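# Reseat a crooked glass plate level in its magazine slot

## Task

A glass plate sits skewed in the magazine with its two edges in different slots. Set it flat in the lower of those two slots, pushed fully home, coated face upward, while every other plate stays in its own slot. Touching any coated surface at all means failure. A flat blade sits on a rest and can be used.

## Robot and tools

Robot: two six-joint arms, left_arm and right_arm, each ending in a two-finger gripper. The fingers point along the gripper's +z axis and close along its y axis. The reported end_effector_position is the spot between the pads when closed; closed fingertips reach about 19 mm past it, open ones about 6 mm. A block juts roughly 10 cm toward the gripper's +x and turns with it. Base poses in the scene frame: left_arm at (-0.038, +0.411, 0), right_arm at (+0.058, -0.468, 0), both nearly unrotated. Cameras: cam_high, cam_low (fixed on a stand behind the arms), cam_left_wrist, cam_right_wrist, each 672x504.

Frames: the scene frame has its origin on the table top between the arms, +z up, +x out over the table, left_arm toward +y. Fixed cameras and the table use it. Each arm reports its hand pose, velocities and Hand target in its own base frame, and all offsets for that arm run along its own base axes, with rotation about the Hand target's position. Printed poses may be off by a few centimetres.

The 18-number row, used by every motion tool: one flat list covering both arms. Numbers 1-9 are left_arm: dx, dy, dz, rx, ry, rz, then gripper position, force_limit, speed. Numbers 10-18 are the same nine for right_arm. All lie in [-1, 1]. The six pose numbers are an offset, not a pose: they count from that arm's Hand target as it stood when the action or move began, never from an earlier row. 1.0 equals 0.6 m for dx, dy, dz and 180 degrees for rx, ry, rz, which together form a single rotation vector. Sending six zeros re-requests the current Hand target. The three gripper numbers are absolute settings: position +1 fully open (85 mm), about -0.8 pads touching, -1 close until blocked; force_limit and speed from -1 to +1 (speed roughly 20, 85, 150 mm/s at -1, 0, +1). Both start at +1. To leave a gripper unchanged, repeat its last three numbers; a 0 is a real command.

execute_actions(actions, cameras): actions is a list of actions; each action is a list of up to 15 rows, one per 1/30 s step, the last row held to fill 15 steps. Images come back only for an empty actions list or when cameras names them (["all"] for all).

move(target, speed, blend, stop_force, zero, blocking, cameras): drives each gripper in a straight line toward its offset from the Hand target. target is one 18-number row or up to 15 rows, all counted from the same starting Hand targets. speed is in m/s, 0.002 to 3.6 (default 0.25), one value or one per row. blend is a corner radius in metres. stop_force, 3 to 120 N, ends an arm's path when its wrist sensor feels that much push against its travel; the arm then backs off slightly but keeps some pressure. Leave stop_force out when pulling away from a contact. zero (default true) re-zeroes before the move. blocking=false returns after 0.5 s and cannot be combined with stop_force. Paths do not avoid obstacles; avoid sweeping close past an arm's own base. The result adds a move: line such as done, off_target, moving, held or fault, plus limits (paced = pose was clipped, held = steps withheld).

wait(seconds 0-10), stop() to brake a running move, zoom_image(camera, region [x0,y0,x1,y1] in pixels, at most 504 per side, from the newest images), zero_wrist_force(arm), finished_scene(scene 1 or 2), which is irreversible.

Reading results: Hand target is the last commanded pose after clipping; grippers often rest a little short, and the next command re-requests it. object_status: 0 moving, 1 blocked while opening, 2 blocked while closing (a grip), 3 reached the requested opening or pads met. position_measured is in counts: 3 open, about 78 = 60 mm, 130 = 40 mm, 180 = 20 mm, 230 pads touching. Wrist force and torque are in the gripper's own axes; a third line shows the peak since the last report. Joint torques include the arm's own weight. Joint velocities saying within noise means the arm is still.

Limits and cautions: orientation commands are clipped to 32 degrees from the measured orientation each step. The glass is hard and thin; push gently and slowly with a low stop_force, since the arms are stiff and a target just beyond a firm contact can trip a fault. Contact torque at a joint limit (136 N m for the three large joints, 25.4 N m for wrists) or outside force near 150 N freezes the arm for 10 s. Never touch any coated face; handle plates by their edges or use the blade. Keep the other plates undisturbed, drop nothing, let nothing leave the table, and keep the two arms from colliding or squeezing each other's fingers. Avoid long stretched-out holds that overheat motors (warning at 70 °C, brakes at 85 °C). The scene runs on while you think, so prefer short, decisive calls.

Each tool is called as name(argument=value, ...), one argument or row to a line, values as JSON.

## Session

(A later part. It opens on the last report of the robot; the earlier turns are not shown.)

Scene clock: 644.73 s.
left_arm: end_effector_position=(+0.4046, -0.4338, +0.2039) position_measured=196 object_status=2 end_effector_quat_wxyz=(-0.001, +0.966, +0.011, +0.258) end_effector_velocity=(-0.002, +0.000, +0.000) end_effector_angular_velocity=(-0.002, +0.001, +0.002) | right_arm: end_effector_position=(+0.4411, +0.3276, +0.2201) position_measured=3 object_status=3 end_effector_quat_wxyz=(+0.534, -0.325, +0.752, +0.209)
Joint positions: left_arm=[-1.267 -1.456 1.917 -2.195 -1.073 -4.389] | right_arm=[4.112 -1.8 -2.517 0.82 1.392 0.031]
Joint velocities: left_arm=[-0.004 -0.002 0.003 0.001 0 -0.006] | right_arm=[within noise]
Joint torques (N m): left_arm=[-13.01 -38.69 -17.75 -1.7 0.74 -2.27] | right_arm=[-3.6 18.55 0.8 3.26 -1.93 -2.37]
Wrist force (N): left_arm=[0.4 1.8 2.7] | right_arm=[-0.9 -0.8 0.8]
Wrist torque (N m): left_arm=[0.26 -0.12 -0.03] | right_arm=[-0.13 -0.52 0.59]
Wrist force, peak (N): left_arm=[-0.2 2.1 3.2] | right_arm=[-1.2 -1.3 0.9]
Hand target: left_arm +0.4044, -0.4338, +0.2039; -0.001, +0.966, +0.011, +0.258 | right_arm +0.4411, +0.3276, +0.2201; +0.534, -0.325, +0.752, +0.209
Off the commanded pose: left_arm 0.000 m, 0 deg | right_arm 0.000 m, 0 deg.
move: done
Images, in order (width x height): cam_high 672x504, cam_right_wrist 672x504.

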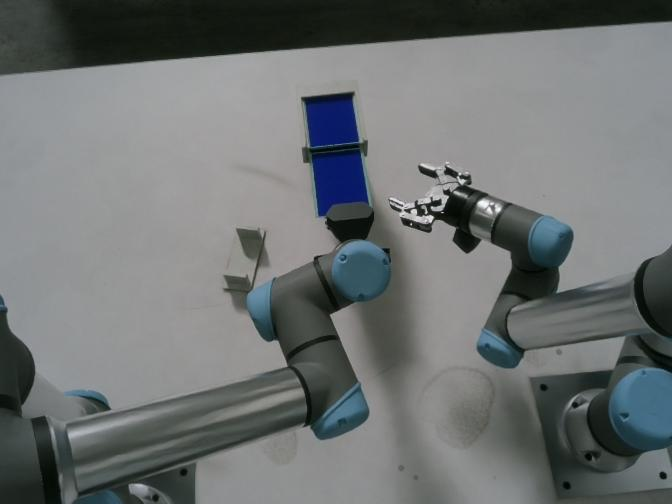

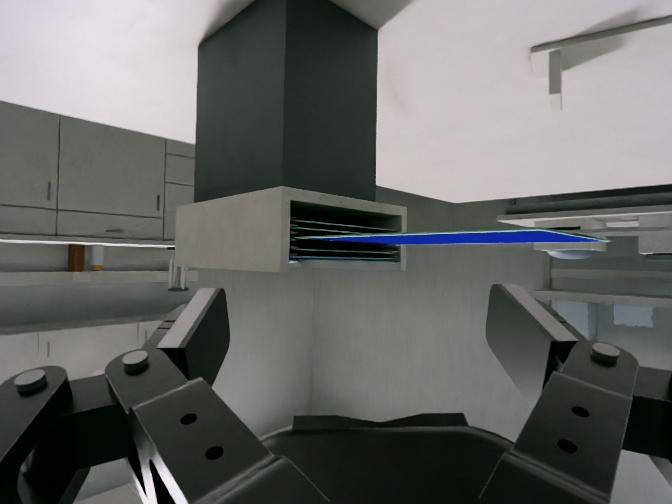

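zoom_image(
  camera="cam_right_wrist",
  region=[370, 225, 420, 265],
)

zoom_image(
  camera="cam_right_wrist",
  region=[285, 220, 325, 260],
)

Scaled by 10.080 from the camera's 672x504 image, which has a finer 960x720 frame.

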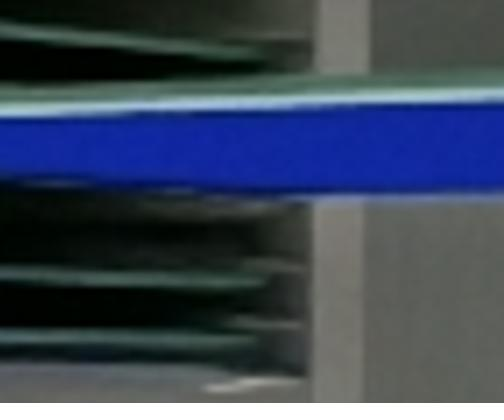

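Scaled by 12.600 from the camera's 672x504 image, which has a finer 960x720 frame.

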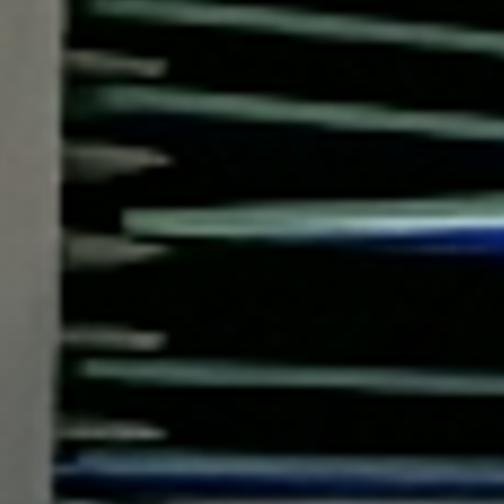

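move(
  target=[
    [0,0,-0.0017,-0.0014,0,0,-1,-0.6,-1,0,0,0,0,0,0,1,0,0],
    [0.015,0.0004,-0.0017,-0.0014,0,0,-1,-0.6,-1,0,0,0,0,0,0,1,0,0],
  ],
  speed=0.015,
  cameras=["cam_right_wrist","cam_high"],
)

zoom_image(
  camera="cam_right_wrist",
  region=[370, 225, 420, 265],
)

zoom_image(
  camera="cam_right_wrist",
  region=[285, 220, 325, 260],
)

zoom_image(
  camera="cam_high",
  region=[295, 130, 375, 220],
)

Scene clock: 665.50 s.
left_arm: end_effector_position=(+0.4135, -0.4335, +0.2029) position_measured=196 object_status=2 end_effector_quat_wxyz=(+0.001, +0.966, +0.011, +0.258) | right_arm: end_effector_position=(+0.4411, +0.3276, +0.2201) position_measured=3 object_status=3 end_effector_quat_wxyz=(+0.534, -0.325, +0.752, +0.209)
Joint positions: left_arm=[-1.249 -1.444 1.91 -2.213 -1.077 -4.369] | right_arm=[4.112 -1.8 -2.517 0.82 1.392 0.031]
Joint torques (N m): left_arm=[-9.85 -33.89 -21.61 -4.35 0.1 -1.77] | right_arm=[-2.91 17.92 2.1 2.92 -2.04 -2.38]
Wrist force (N): left_arm=[0.2 2.0 2.7] | right_arm=[-0.8 -0.8 0.9]
Wrist torque (N m): left_arm=[0.29 -0.09 -0.04] | right_arm=[-0.14 -0.54 0.59]
Wrist force, peak (N): left_arm=[0.4 1.9 3.0] | right_arm=[-1.2 -1.2 0.8]
Hand target: left_arm +0.4134, -0.4335, +0.2029; +0.001, +0.966, +0.011, +0.258 | right_arm +0.4411, +0.3276, +0.2201; +0.534, -0.325, +0.752, +0.209
Off the commanded pose: left_arm 0.000 m, 0 deg | right_arm 0.000 m, 0 deg.
move: done
Images, in order (width x height): cam_high 672x504, cam_right_wrist 672x504.

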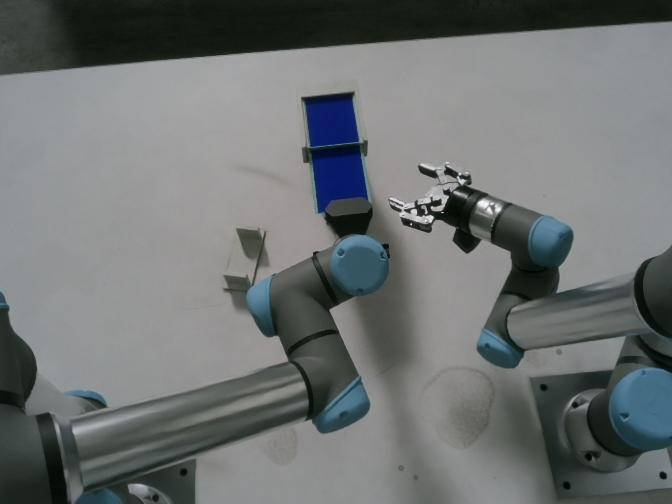

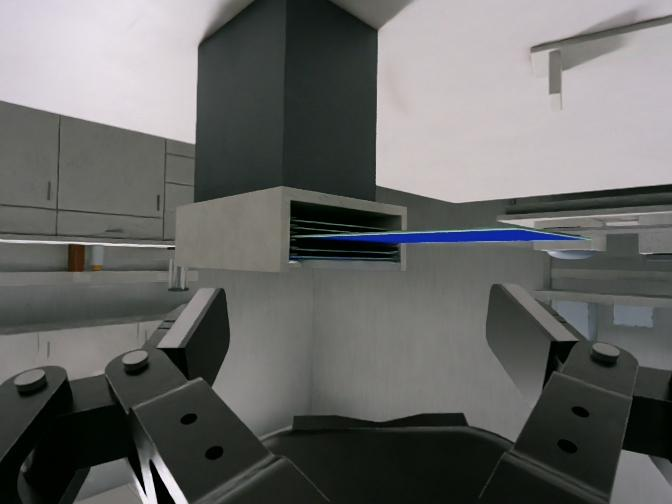

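Scaled by 10.080 from the camera's 672x504 image, which has a finer 960x720 frame.

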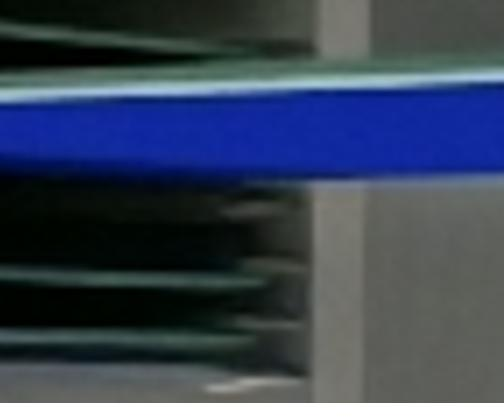

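Scaled by 12.600 from the camera's 672x504 image, which has a finer 960x720 frame.

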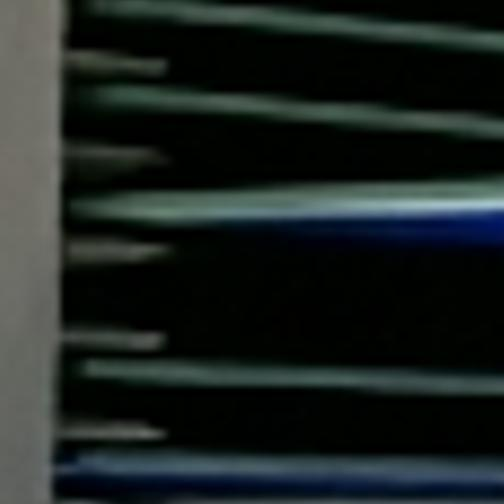

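Scaled by 5.600 from the camera's 672x504 image, which has a finer 960x720 frame.

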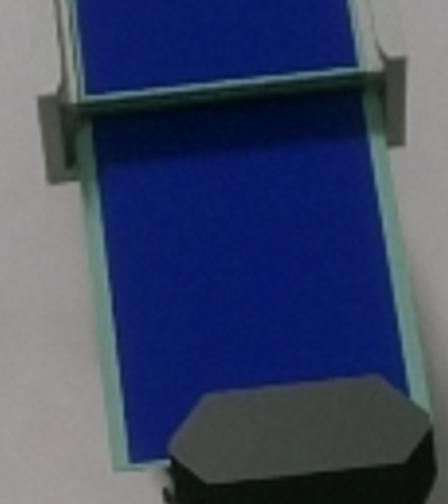

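move(
  target=[0.05,0.0014,0,0,0,0,-1,-0.6,-1,0,0,0,0,0,0,1,0,0],
  speed=0.02,
  stop_force=5,
  cameras=["cam_right_wrist","cam_left_wrist","cam_high"],
)

zoom_image(
  camera="cam_right_wrist",
  region=[285, 205, 445, 275],
)

zoom_image(
  camera="cam_high",
  region=[295, 130, 375, 220],
)

Scene clock: 670.93 s.
left_arm: end_effector_position=(+0.4434, -0.4327, +0.2029) position_measured=196 object_status=2 end_effector_quat_wxyz=(+0.001, +0.966, +0.011, +0.258) | right_arm: end_effector_position=(+0.4411, +0.3276, +0.2201) position_measured=3 object_status=3 end_effector_quat_wxyz=(+0.534, -0.325, +0.752, +0.209)
Joint positions: left_arm=[-1.193 -1.403 1.869 -2.243 -1.087 -4.307] | right_arm=[4.112 -1.8 -2.517 0.82 1.392 0.031]
Joint torques (N m): left_arm=[-13.5 -41.82 -18.25 -0.62 2.71 -1.76] | right_arm=[-3.81 16.96 2.12 3.26 -1.7 -2.2]
Wrist force (N): left_arm=[0.0 2.1 2.8] | right_arm=[-1.1 -1.1 1.0]
Wrist torque (N m): left_arm=[0.28 -0.06 0.00] | right_arm=[-0.20 -0.51 0.59]
Wrist force, peak (N): left_arm=[0.0 2.4 2.8] | right_arm=[-1.3 -1.3 0.8]
Hand target: left_arm +0.4434, -0.4327, +0.2029; +0.001, +0.966, +0.011, +0.258 | right_arm +0.4411, +0.3276, +0.2201; +0.534, -0.325, +0.752, +0.209
Off the commanded pose: left_arm 0.000 m, 0 deg | right_arm 0.000 m, 0 deg.
move: done
Images, in order (width x height): cam_high 672x504, cam_left_wrist 672x504, cam_right_wrist 672x504.

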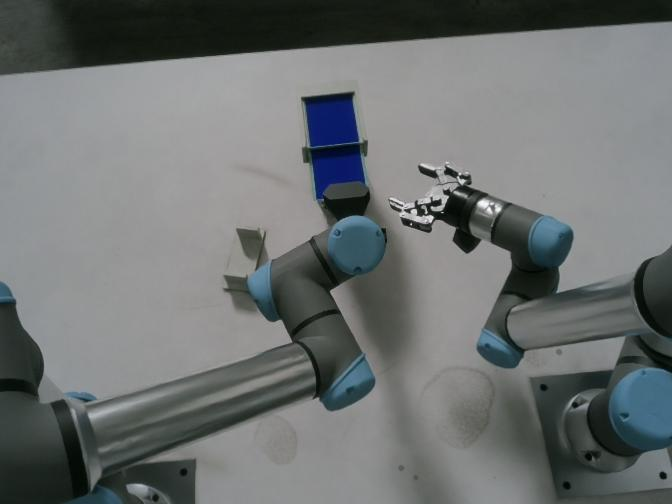

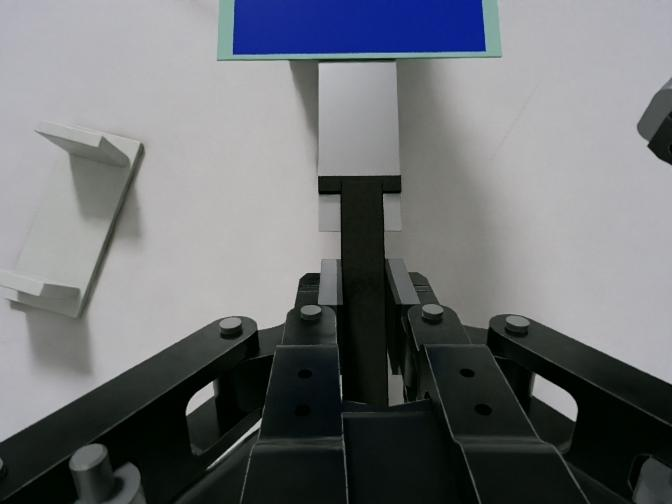

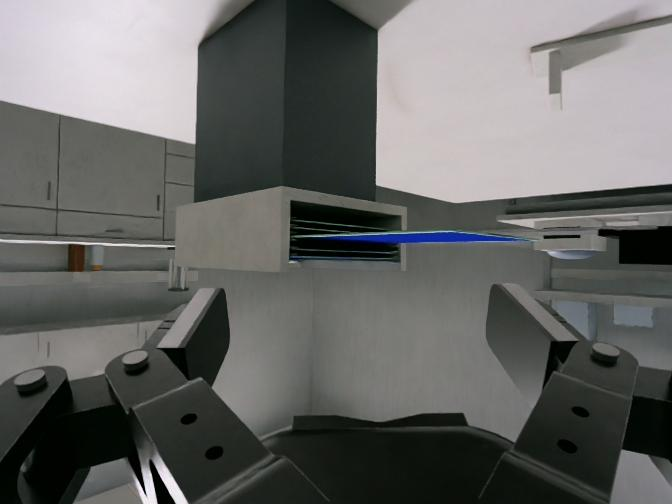

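Scaled by 3.150 from the camera's 672x504 image, which has a finer 960x720 frame.

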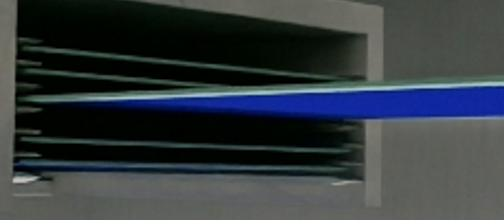

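Scaled by 5.600 from the camera's 672x504 image, which has a finer 960x720 frame.

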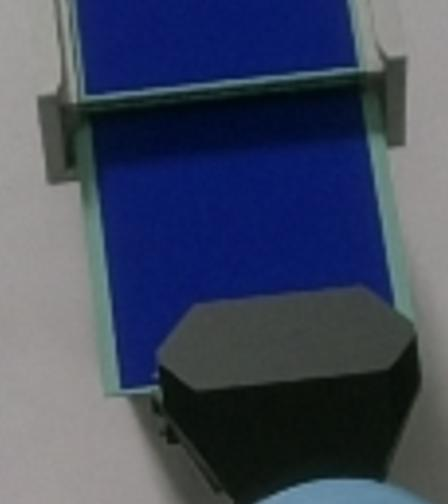

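move(
  target=[0.175,0.0049,0,0,0,0,-1,-0.6,-1,0,0,0,0,0,0,1,0,0],
  speed=0.03,
  stop_force=5,
  cameras=["cam_right_wrist","cam_left_wrist"],
)

zoom_image(
  camera="cam_right_wrist",
  region=[285, 205, 445, 275],
)

zoom_image(
  camera="cam_left_wrist",
  region=[180, 0, 540, 200],
)

Scene clock: 679.77 s.
left_arm: end_effector_position=(+0.5484, -0.4298, +0.2029) position_measured=196 object_status=2 end_effector_quat_wxyz=(+0.001, +0.966, +0.011, +0.258) | right_arm: end_effector_position=(+0.4411, +0.3276, +0.2201) position_measured=3 object_status=3 end_effector_quat_wxyz=(+0.534, -0.325, +0.752, +0.209)
Joint positions: left_arm=[-1.021 -1.244 1.686 -2.302 -1.13 -4.12] | right_arm=[4.112 -1.8 -2.517 0.82 1.392 0.031]
Joint torques (N m): left_arm=[-13.13 -48.73 -18.09 -0.63 2.59 -1.93] | right_arm=[-5.38 15.66 1.78 2.79 -1.9 -2.3]
Wrist force (N): left_arm=[-0.2 1.8 3.0] | right_arm=[-0.8 -0.8 0.9]
Wrist torque (N m): left_arm=[0.27 -0.04 0.02] | right_arm=[-0.14 -0.55 0.59]
Wrist force, peak (N): left_arm=[0.2 2.1 3.0] | right_arm=[-1.1 -1.0 1.2]
Hand target: left_arm +0.5484, -0.4297, +0.2029; +0.001, +0.966, +0.011, +0.258 | right_arm +0.4411, +0.3276, +0.2201; +0.534, -0.325, +0.752, +0.209
Off the commanded pose: left_arm 0.000 m, 0 deg | right_arm 0.000 m, 0 deg.
move: done
Images, in order (width x height): cam_left_wrist 672x504, cam_right_wrist 672x504.

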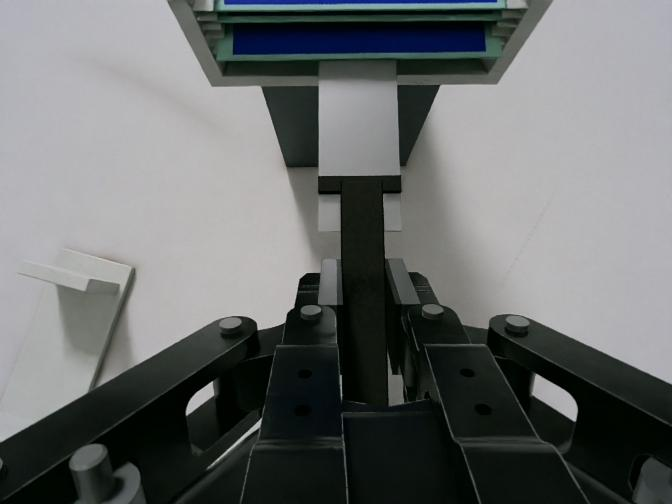

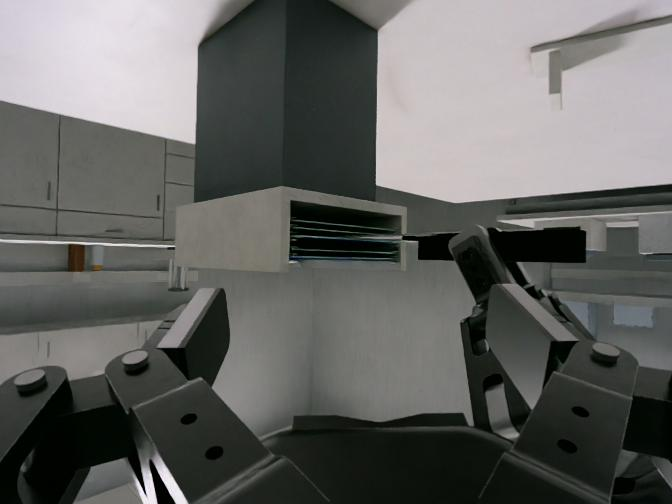

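Scaled by 3.150 from the camera's 672x504 image, which has a finer 960x720 frame.

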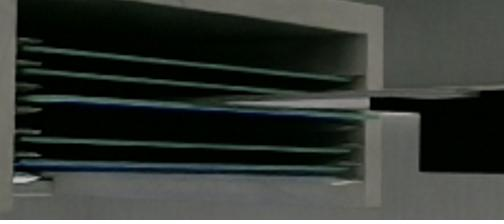

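Scaled by 1.400 from the camera's 672x504 image, which has a finer 960x720 frame.

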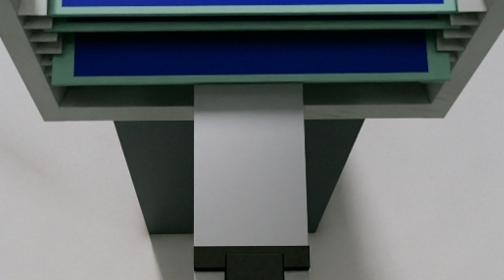

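move(
  target=[0.0233,0.0007,0,0,0,0,-1,-0.6,-1,0,0,0,0,0,0,1,0,0],
  speed=0.02,
  stop_force=5,
  cameras=["cam_right_wrist","cam_left_wrist","cam_high"],
)

zoom_image(
  camera="cam_right_wrist",
  region=[285, 195, 425, 275],
)

zoom_image(
  camera="cam_left_wrist",
  region=[180, 0, 540, 200],
)

Scene clock: 685.70 s.
left_arm: end_effector_position=(+0.5624, -0.4293, +0.2029) position_measured=196 object_status=2 end_effector_quat_wxyz=(+0.001, +0.966, +0.011, +0.258) | right_arm: end_effector_position=(+0.4411, +0.3276, +0.2201) position_measured=3 object_status=3 end_effector_quat_wxyz=(+0.534, -0.325, +0.752, +0.209)
Joint positions: left_arm=[-1.001 -1.221 1.657 -2.305 -1.136 -4.099] | right_arm=[4.112 -1.8 -2.517 0.82 1.392 0.031]
Joint torques (N m): left_arm=[-13.71 -49.1 -20.67 -2.92 2.64 -1.93] | right_arm=[-5.3 16.62 2.14 2.91 -1.91 -2.41]
Wrist force (N): left_arm=[-0.4 1.9 2.8] | right_arm=[-1.1 -1.0 0.6]
Wrist torque (N m): left_arm=[0.28 0.00 -0.01] | right_arm=[-0.17 -0.49 0.60]
Wrist force, peak (N): left_arm=[-0.3 2.0 3.0] | right_arm=[-1.3 -1.1 0.9]
Hand target: left_arm +0.5623, -0.4293, +0.2029; +0.001, +0.966, +0.011, +0.258 | right_arm +0.4411, +0.3276, +0.2201; +0.534, -0.325, +0.752, +0.209
Off the commanded pose: left_arm 0.000 m, 0 deg | right_arm 0.000 m, 0 deg.
move: done
Images, in order (width x height): cam_high 672x504, cam_left_wrist 672x504, cam_right_wrist 672x504.

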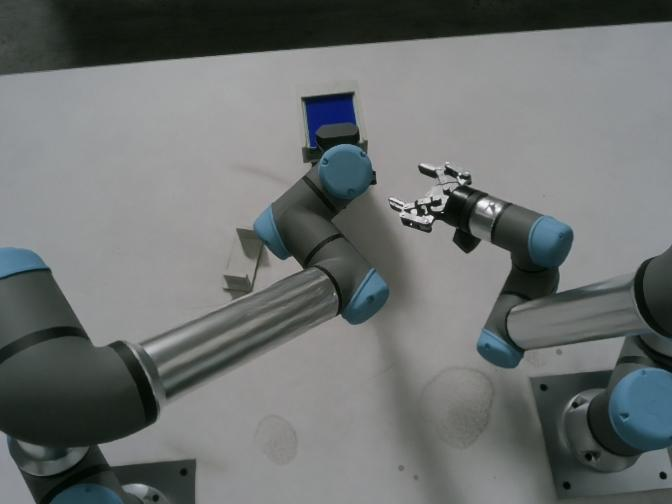

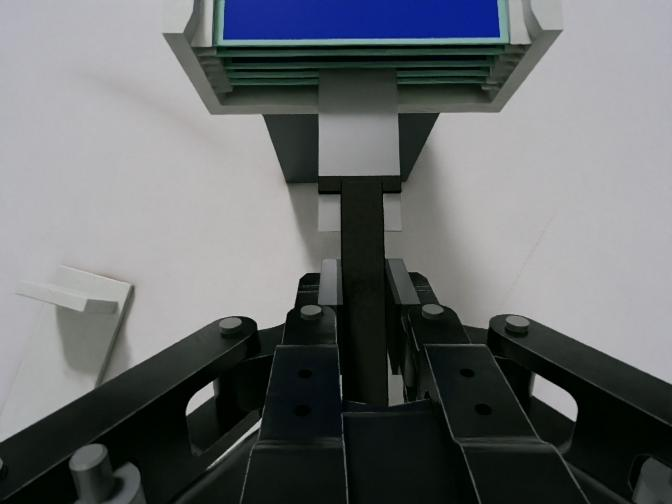

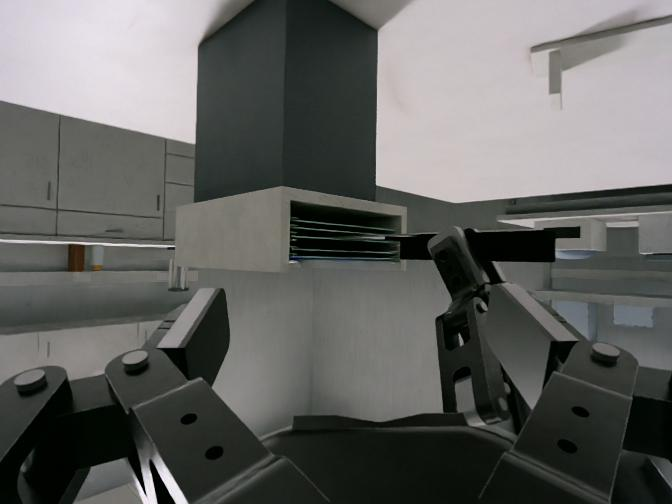

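Scaled by 3.600 from the camera's 672x504 image, which has a finer 960x720 frame.

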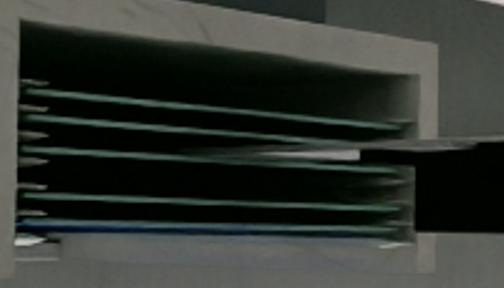

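Scaled by 1.400 from the camera's 672x504 image, which has a finer 960x720 frame.

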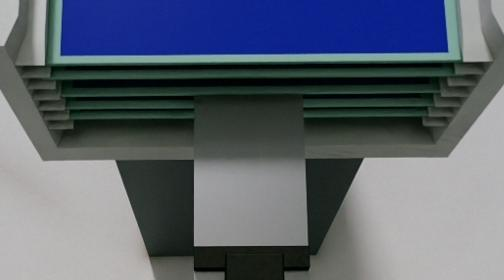

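move(
  target=[0,0,-0.0022,0,0,0,-1,-0.6,-1,0,0,0,0,0,0,1,0,0],
  speed=0.01,
  cameras=["cam_right_wrist","cam_left_wrist"],
)

zoom_image(
  camera="cam_right_wrist",
  region=[285, 215, 345, 265],
)

zoom_image(
  camera="cam_right_wrist",
  region=[345, 215, 405, 265],
)

Scene clock: 690.77 s.
left_arm: end_effector_position=(+0.5623, -0.4293, +0.2015) position_measured=196 object_status=2 end_effector_quat_wxyz=(+0.001, +0.966, +0.011, +0.258) | right_arm: end_effector_position=(+0.4411, +0.3276, +0.2201) position_measured=3 object_status=3 end_effector_quat_wxyz=(+0.534, -0.325, +0.752, +0.209)
Joint positions: left_arm=[-1.001 -1.22 1.659 -2.308 -1.136 -4.099] | right_arm=[4.112 -1.8 -2.517 0.82 1.392 0.031]
Joint torques (N m): left_arm=[-13.93 -27.67 -21.61 -5.63 2.51 -2.12] | right_arm=[-5.65 16.13 2.22 2.9 -1.89 -2.3]
Wrist force (N): left_arm=[0.2 1.8 2.5] | right_arm=[-0.9 -0.7 0.6]
Wrist torque (N m): left_arm=[0.26 0.01 -0.01] | right_arm=[-0.12 -0.54 0.59]
Wrist force, peak (N): left_arm=[-0.3 1.9 3.2] | right_arm=[-1.1 -1.4 0.8]
Hand target: left_arm +0.5623, -0.4293, +0.2016; +0.001, +0.966, +0.011, +0.258 | right_arm +0.4411, +0.3276, +0.2201; +0.534, -0.325, +0.752, +0.209
Off the commanded pose: left_arm 0.000 m, 0 deg | right_arm 0.000 m, 0 deg.
move: done
Images, in order (width x height): cam_left_wrist 672x504, cam_right_wrist 672x504.

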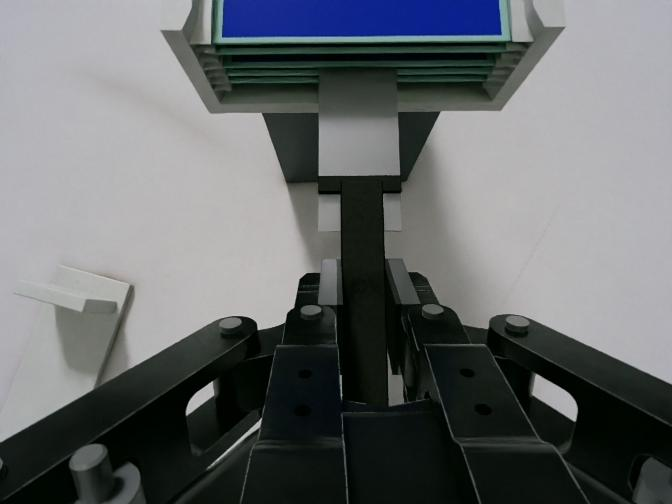

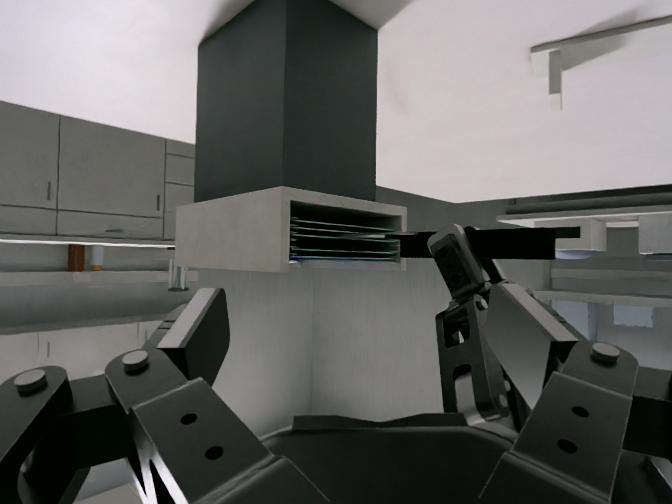

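Scaled by 8.400 from the camera's 672x504 image, which has a finer 960x720 frame.

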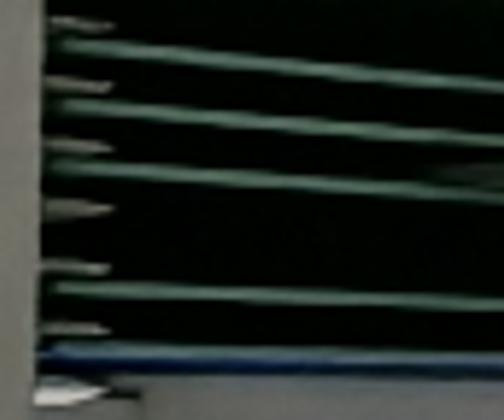

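Scaled by 8.400 from the camera's 672x504 image, which has a finer 960x720 frame.

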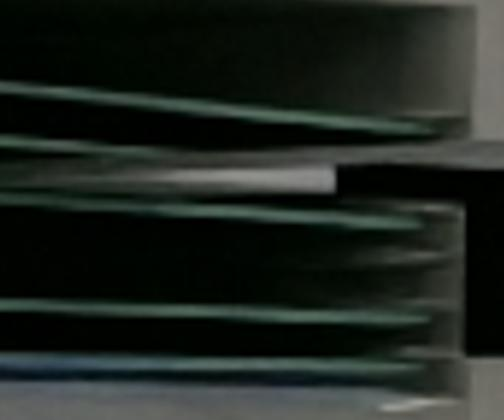

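move(
  target=[
    [0,0,-0.0006,0,0,0,-1,-0.6,-1,0,0,0,0,0,0,1,0,0],
    [-0.05,-0.0014,-0.0006,0,0,0,-1,-0.6,-1,0,0,0,0,0,0,1,0,0],
  ],
  speed=0.02,
  cameras=["cam_right_wrist","cam_left_wrist"],
)

zoom_image(
  camera="cam_right_wrist",
  region=[285, 195, 425, 275],
)

zoom_image(
  camera="cam_left_wrist",
  region=[180, 0, 540, 140],
)

Scene clock: 698.37 s.
left_arm: end_effector_position=(+0.5322, -0.4302, +0.2012) position_measured=196 object_status=2 end_effector_quat_wxyz=(+0.001, +0.966, +0.011, +0.258) | right_arm: end_effector_position=(+0.4411, +0.3276, +0.2201) position_measured=3 object_status=3 end_effector_quat_wxyz=(+0.534, -0.325, +0.752, +0.209)
Joint positions: left_arm=[-1.045 -1.268 1.72 -2.302 -1.123 -4.146] | right_arm=[4.112 -1.8 -2.517 0.82 1.392 0.031]
Joint torques (N m): left_arm=[10.15 -26.34 -34.42 -1.25 1.7 1.13] | right_arm=[-6.16 17.25 2.31 2.81 -2.01 -2.44]
Wrist force (N): left_arm=[0.0 1.8 2.3] | right_arm=[-1.0 -1.1 1.1]
Wrist torque (N m): left_arm=[0.29 0.00 0.10] | right_arm=[-0.18 -0.52 0.58]
Wrist force, peak (N): left_arm=[0.2 1.9 3.1] | right_arm=[-1.0 -1.2 1.2]
Hand target: left_arm +0.5323, -0.4302, +0.2012; +0.001, +0.966, +0.011, +0.258 | right_arm +0.4411, +0.3276, +0.2201; +0.534, -0.325, +0.752, +0.209
Off the commanded pose: left_arm 0.000 m, 0 deg | right_arm 0.000 m, 0 deg.
move: done
Images, in order (width x height): cam_left_wrist 672x504, cam_right_wrist 672x504.

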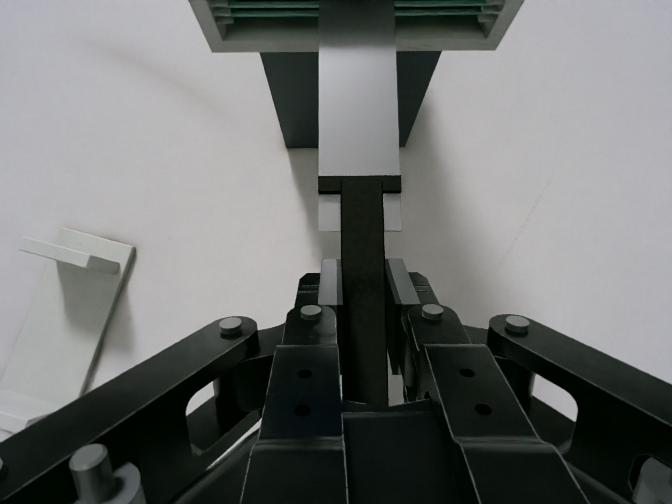

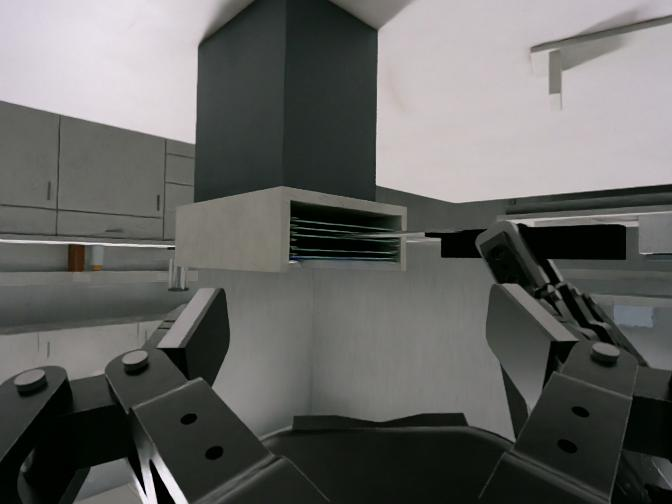

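Scaled by 3.600 from the camera's 672x504 image, which has a finer 960x720 frame.

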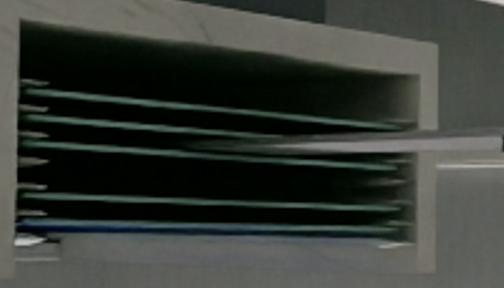

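Scaled by 1.400 from the camera's 672x504 image, which has a finer 960x720 frame.

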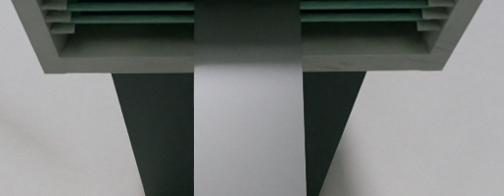

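move(
  target=[
    [-0.2333,-0.0065,0,0,0,0,-1,-0.6,-1,0,0,0,0,0,0,1,0,0],
    [-0.17,0.3998,-0.0627,0.0011,-0.0009,-0.0836,-1,-0.6,-1,0,0,0,0,0,0,1,0,0],
    [-0.17,0.3998,-0.1687,0.0011,-0.0009,-0.0836,-1,-0.6,-1,0,0,0,0,0,0,1,0,0],
  ],
  speed=[0.05,0.25,0.1],
  cameras=["all"],
)

zoom_image(
  camera="cam_left_wrist",
  region=[230, 0, 500, 300],
)

zoom_image(
  camera="cam_right_wrist",
  region=[285, 195, 425, 275],
)

Scene clock: 714.73 s.
left_arm: end_effector_position=(+0.4303, -0.1903, +0.1000) position_measured=196 object_status=2 end_effector_quat_wxyz=(+0.033, +0.959, -0.116, +0.257) | right_arm: end_effector_position=(+0.4411, +0.3276, +0.2201) position_measured=3 object_status=3 end_effector_quat_wxyz=(+0.534, -0.325, +0.752, +0.209)
Joint positions: left_arm=[-0.876 -1.61 2.51 -2.908 -1.273 -3.71] | right_arm=[4.112 -1.8 -2.517 0.82 1.392 0.031]
Joint torques (N m): left_arm=[12.42 -12.66 -25.32 -3.37 -0.98 1.16] | right_arm=[-7.48 16.08 1.64 2.59 -1.93 -2.34]
Wrist force (N): left_arm=[0.4 1.5 2.3] | right_arm=[-1.0 -1.1 0.9]
Wrist torque (N m): left_arm=[0.21 -0.07 0.06] | right_arm=[-0.18 -0.51 0.59]
Wrist force, peak (N): left_arm=[-0.1 5.1 1.8] | right_arm=[-1.2 -1.1 1.1]
Hand target: left_arm +0.4303, -0.1903, +0.1000; +0.034, +0.959, -0.116, +0.257 | right_arm +0.4411, +0.3276, +0.2201; +0.534, -0.325, +0.752, +0.209
Off the commanded pose: left_arm 0.000 m, 0 deg | right_arm 0.000 m, 0 deg.
move: done

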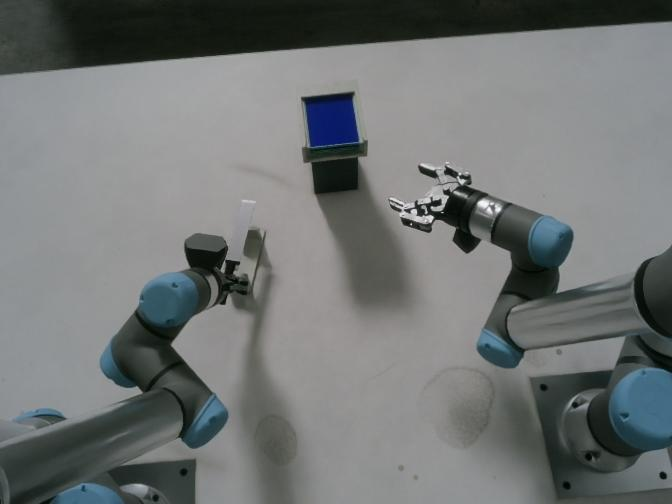

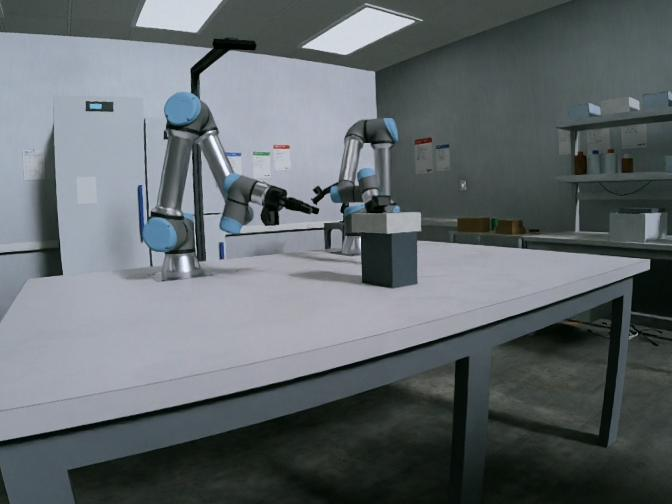

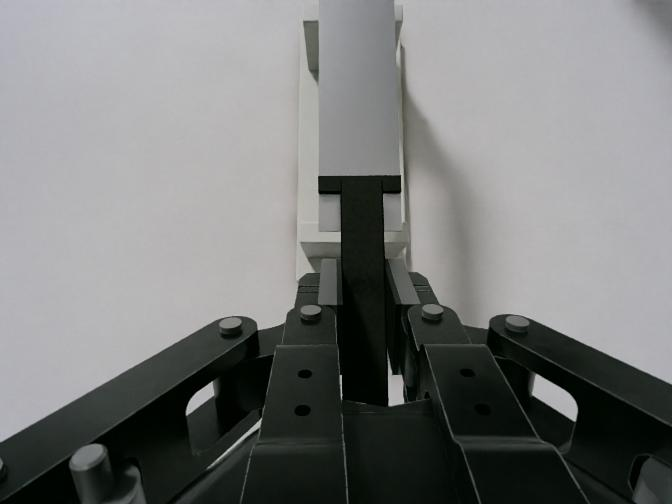

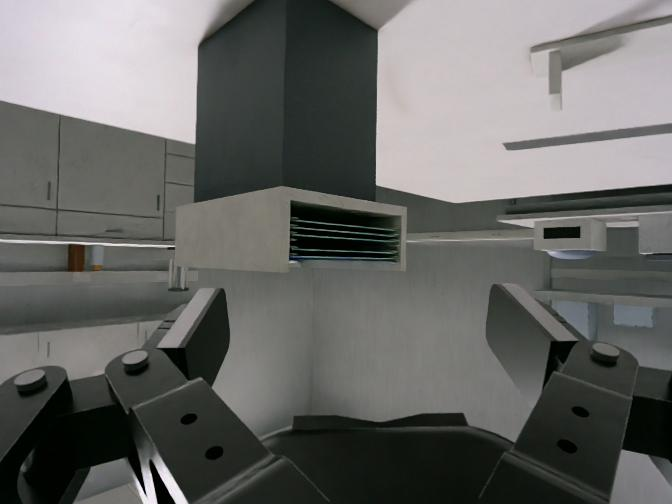

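Scaled by 1.680 from the camera's 672x504 image, which has a finer 960x720 frame.

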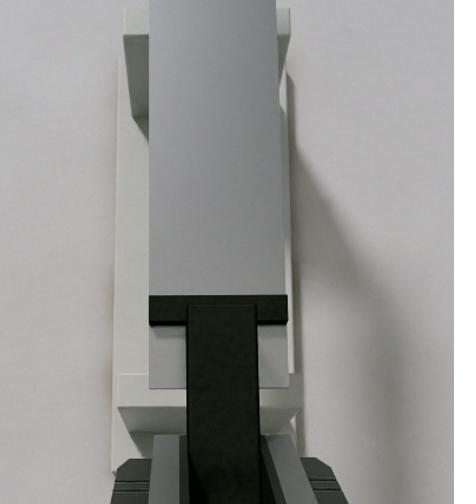

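Scaled by 3.600 from the camera's 672x504 image, which has a finer 960x720 frame.

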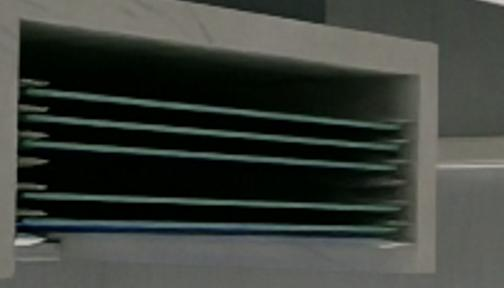

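move(
  target=[
    [0,0,-0.05,0,0,0,-1,-0.6,-1,0,0,0,0,0,0,1,0,0],
    [0,0,-0.0602,0,0,0,-1,-0.6,-1,0,0,0,0,0,0,1,0,0],
  ],
  speed=[0.06,0.01],
  stop_force=4,
  cameras=["cam_left_wrist"],
)

Scene clock: 719.67 s.
left_arm: end_effector_position=(+0.4303, -0.1903, +0.0639) position_measured=196 object_status=2 end_effector_quat_wxyz=(+0.034, +0.959, -0.116, +0.257) | right_arm: end_effector_position=(+0.4411, +0.3276, +0.2201) position_measured=3 object_status=3 end_effector_quat_wxyz=(+0.534, -0.325, +0.752, +0.209)
Joint positions: left_arm=[-0.876 -1.488 2.547 -3.069 -1.273 -3.71] | right_arm=[4.112 -1.8 -2.517 0.82 1.392 0.031]
Joint torques (N m): left_arm=[-4.48 -29.51 -23.77 -0.58 0.37 1.34] | right_arm=[-7.5 15.69 1.94 2.66 -2.14 -2.06]
Wrist force (N): left_arm=[0.0 2.1 2.1] | right_arm=[-0.8 -0.9 0.8]
Wrist torque (N m): left_arm=[0.30 0.03 0.05] | right_arm=[-0.14 -0.55 0.59]
Wrist force, peak (N): left_arm=[-0.3 1.8 3.1] | right_arm=[-1.0 -1.2 1.0]
Hand target: left_arm +0.4303, -0.1903, +0.0639; +0.034, +0.959, -0.116, +0.257 | right_arm +0.4411, +0.3276, +0.2201; +0.534, -0.325, +0.752, +0.209
Off the commanded pose: left_arm 0.000 m, 0 deg | right_arm 0.000 m, 0 deg.
move: done
Images, in order (width x height): cam_left_wrist 672x504.

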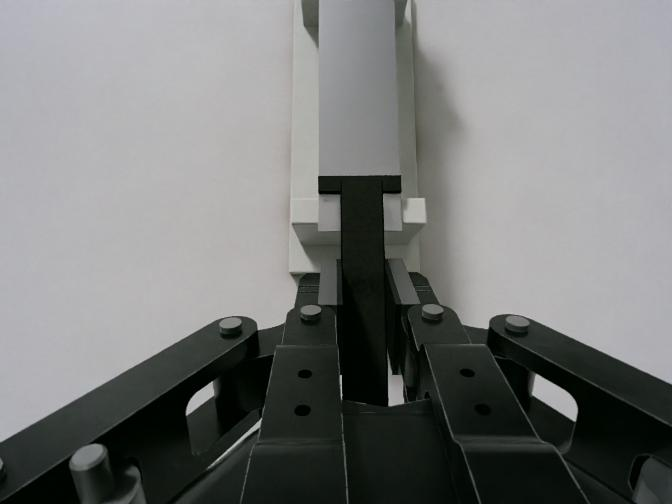

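Release slowly, then back off upward.

move(
  target=[
    [0,0,0,0,0,0,0.6,-0.6,-1,0,0,0,0,0,0,1,0,0],
    [0,0,0.15,0,0,0,0.6,-0.6,-1,0,0,0,0,0,0,1,0,0],
  ],
  speed=0.1,
  cameras=["all"],
)

zoom_image(
  camera="cam_right_wrist",
  region=[285, 195, 425, 275],
)

Scene clock: 726.13 s.
left_arm: end_effector_position=(+0.4304, -0.1903, +0.1539) position_measured=53 object_status=3 end_effector_quat_wxyz=(+0.034, +0.959, -0.116, +0.257) | right_arm: end_effector_position=(+0.4411, +0.3276, +0.2201) position_measured=3 object_status=3 end_effector_quat_wxyz=(+0.534, -0.325, +0.752, +0.209)
Joint positions: left_arm=[-0.876 -1.755 2.435 -2.688 -1.273 -3.71] | right_arm=[4.112 -1.8 -2.517 0.82 1.392 0.031]
Joint torques (N m): left_arm=[-13.93 -12.37 -19.68 -3.43 2.35 -1.09] | right_arm=[-8.63 15.57 1.29 2.62 -1.82 -2.23]
Wrist force (N): left_arm=[0.9 1.8 1.6] | right_arm=[-0.6 -1.0 0.8]
Wrist torque (N m): left_arm=[0.25 0.00 0.02] | right_arm=[-0.17 -0.58 0.59]
Wrist force, peak (N): left_arm=[-0.4 1.8 2.8] | right_arm=[-0.8 -1.5 0.9]
Hand target: left_arm +0.4303, -0.1903, +0.1539; +0.034, +0.959, -0.116, +0.257 | right_arm +0.4411, +0.3276, +0.2201; +0.534, -0.325, +0.752, +0.209
Off the commanded pose: left_arm 0.000 m, 0 deg | right_arm 0.000 m, 0 deg.
move: done

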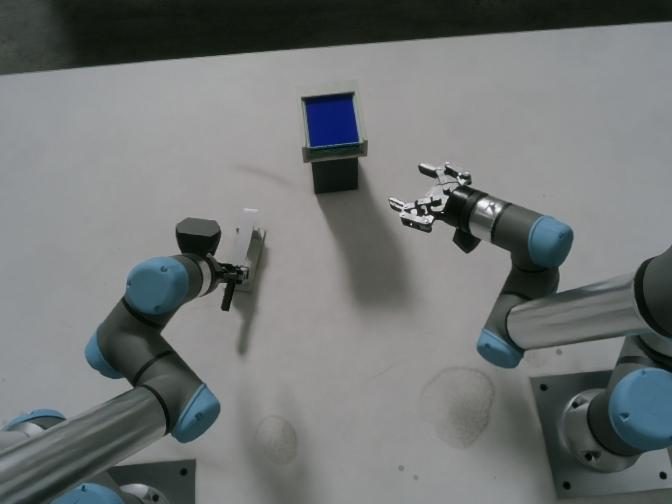

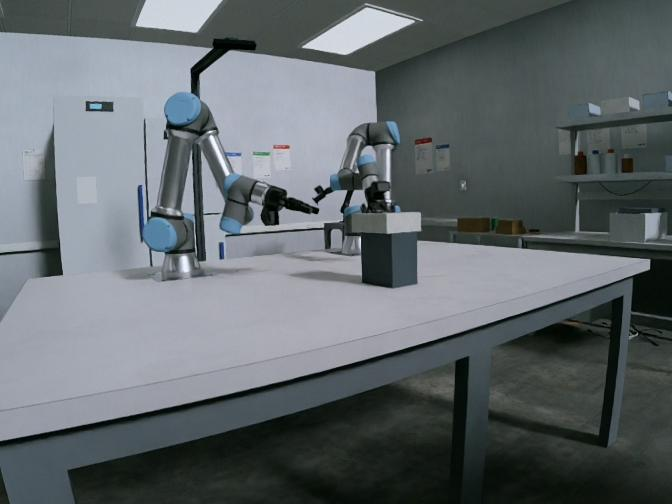

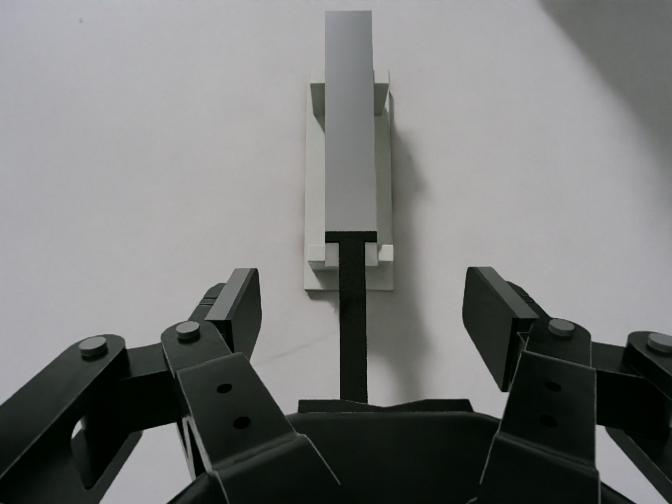

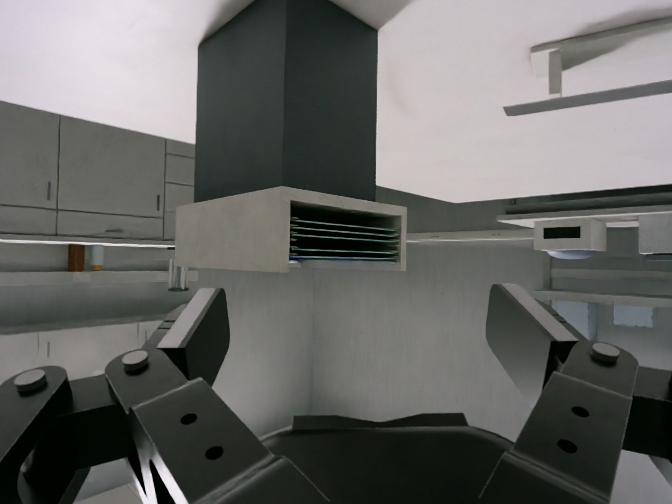

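Scaled by 3.600 from the camera's 672x504 image, which has a finer 960x720 frame.

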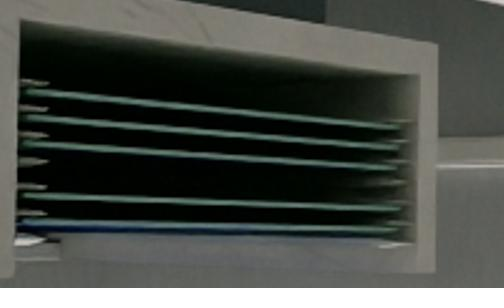

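finished_scene(
  scene=1,
)

The scene is finished: the task was done.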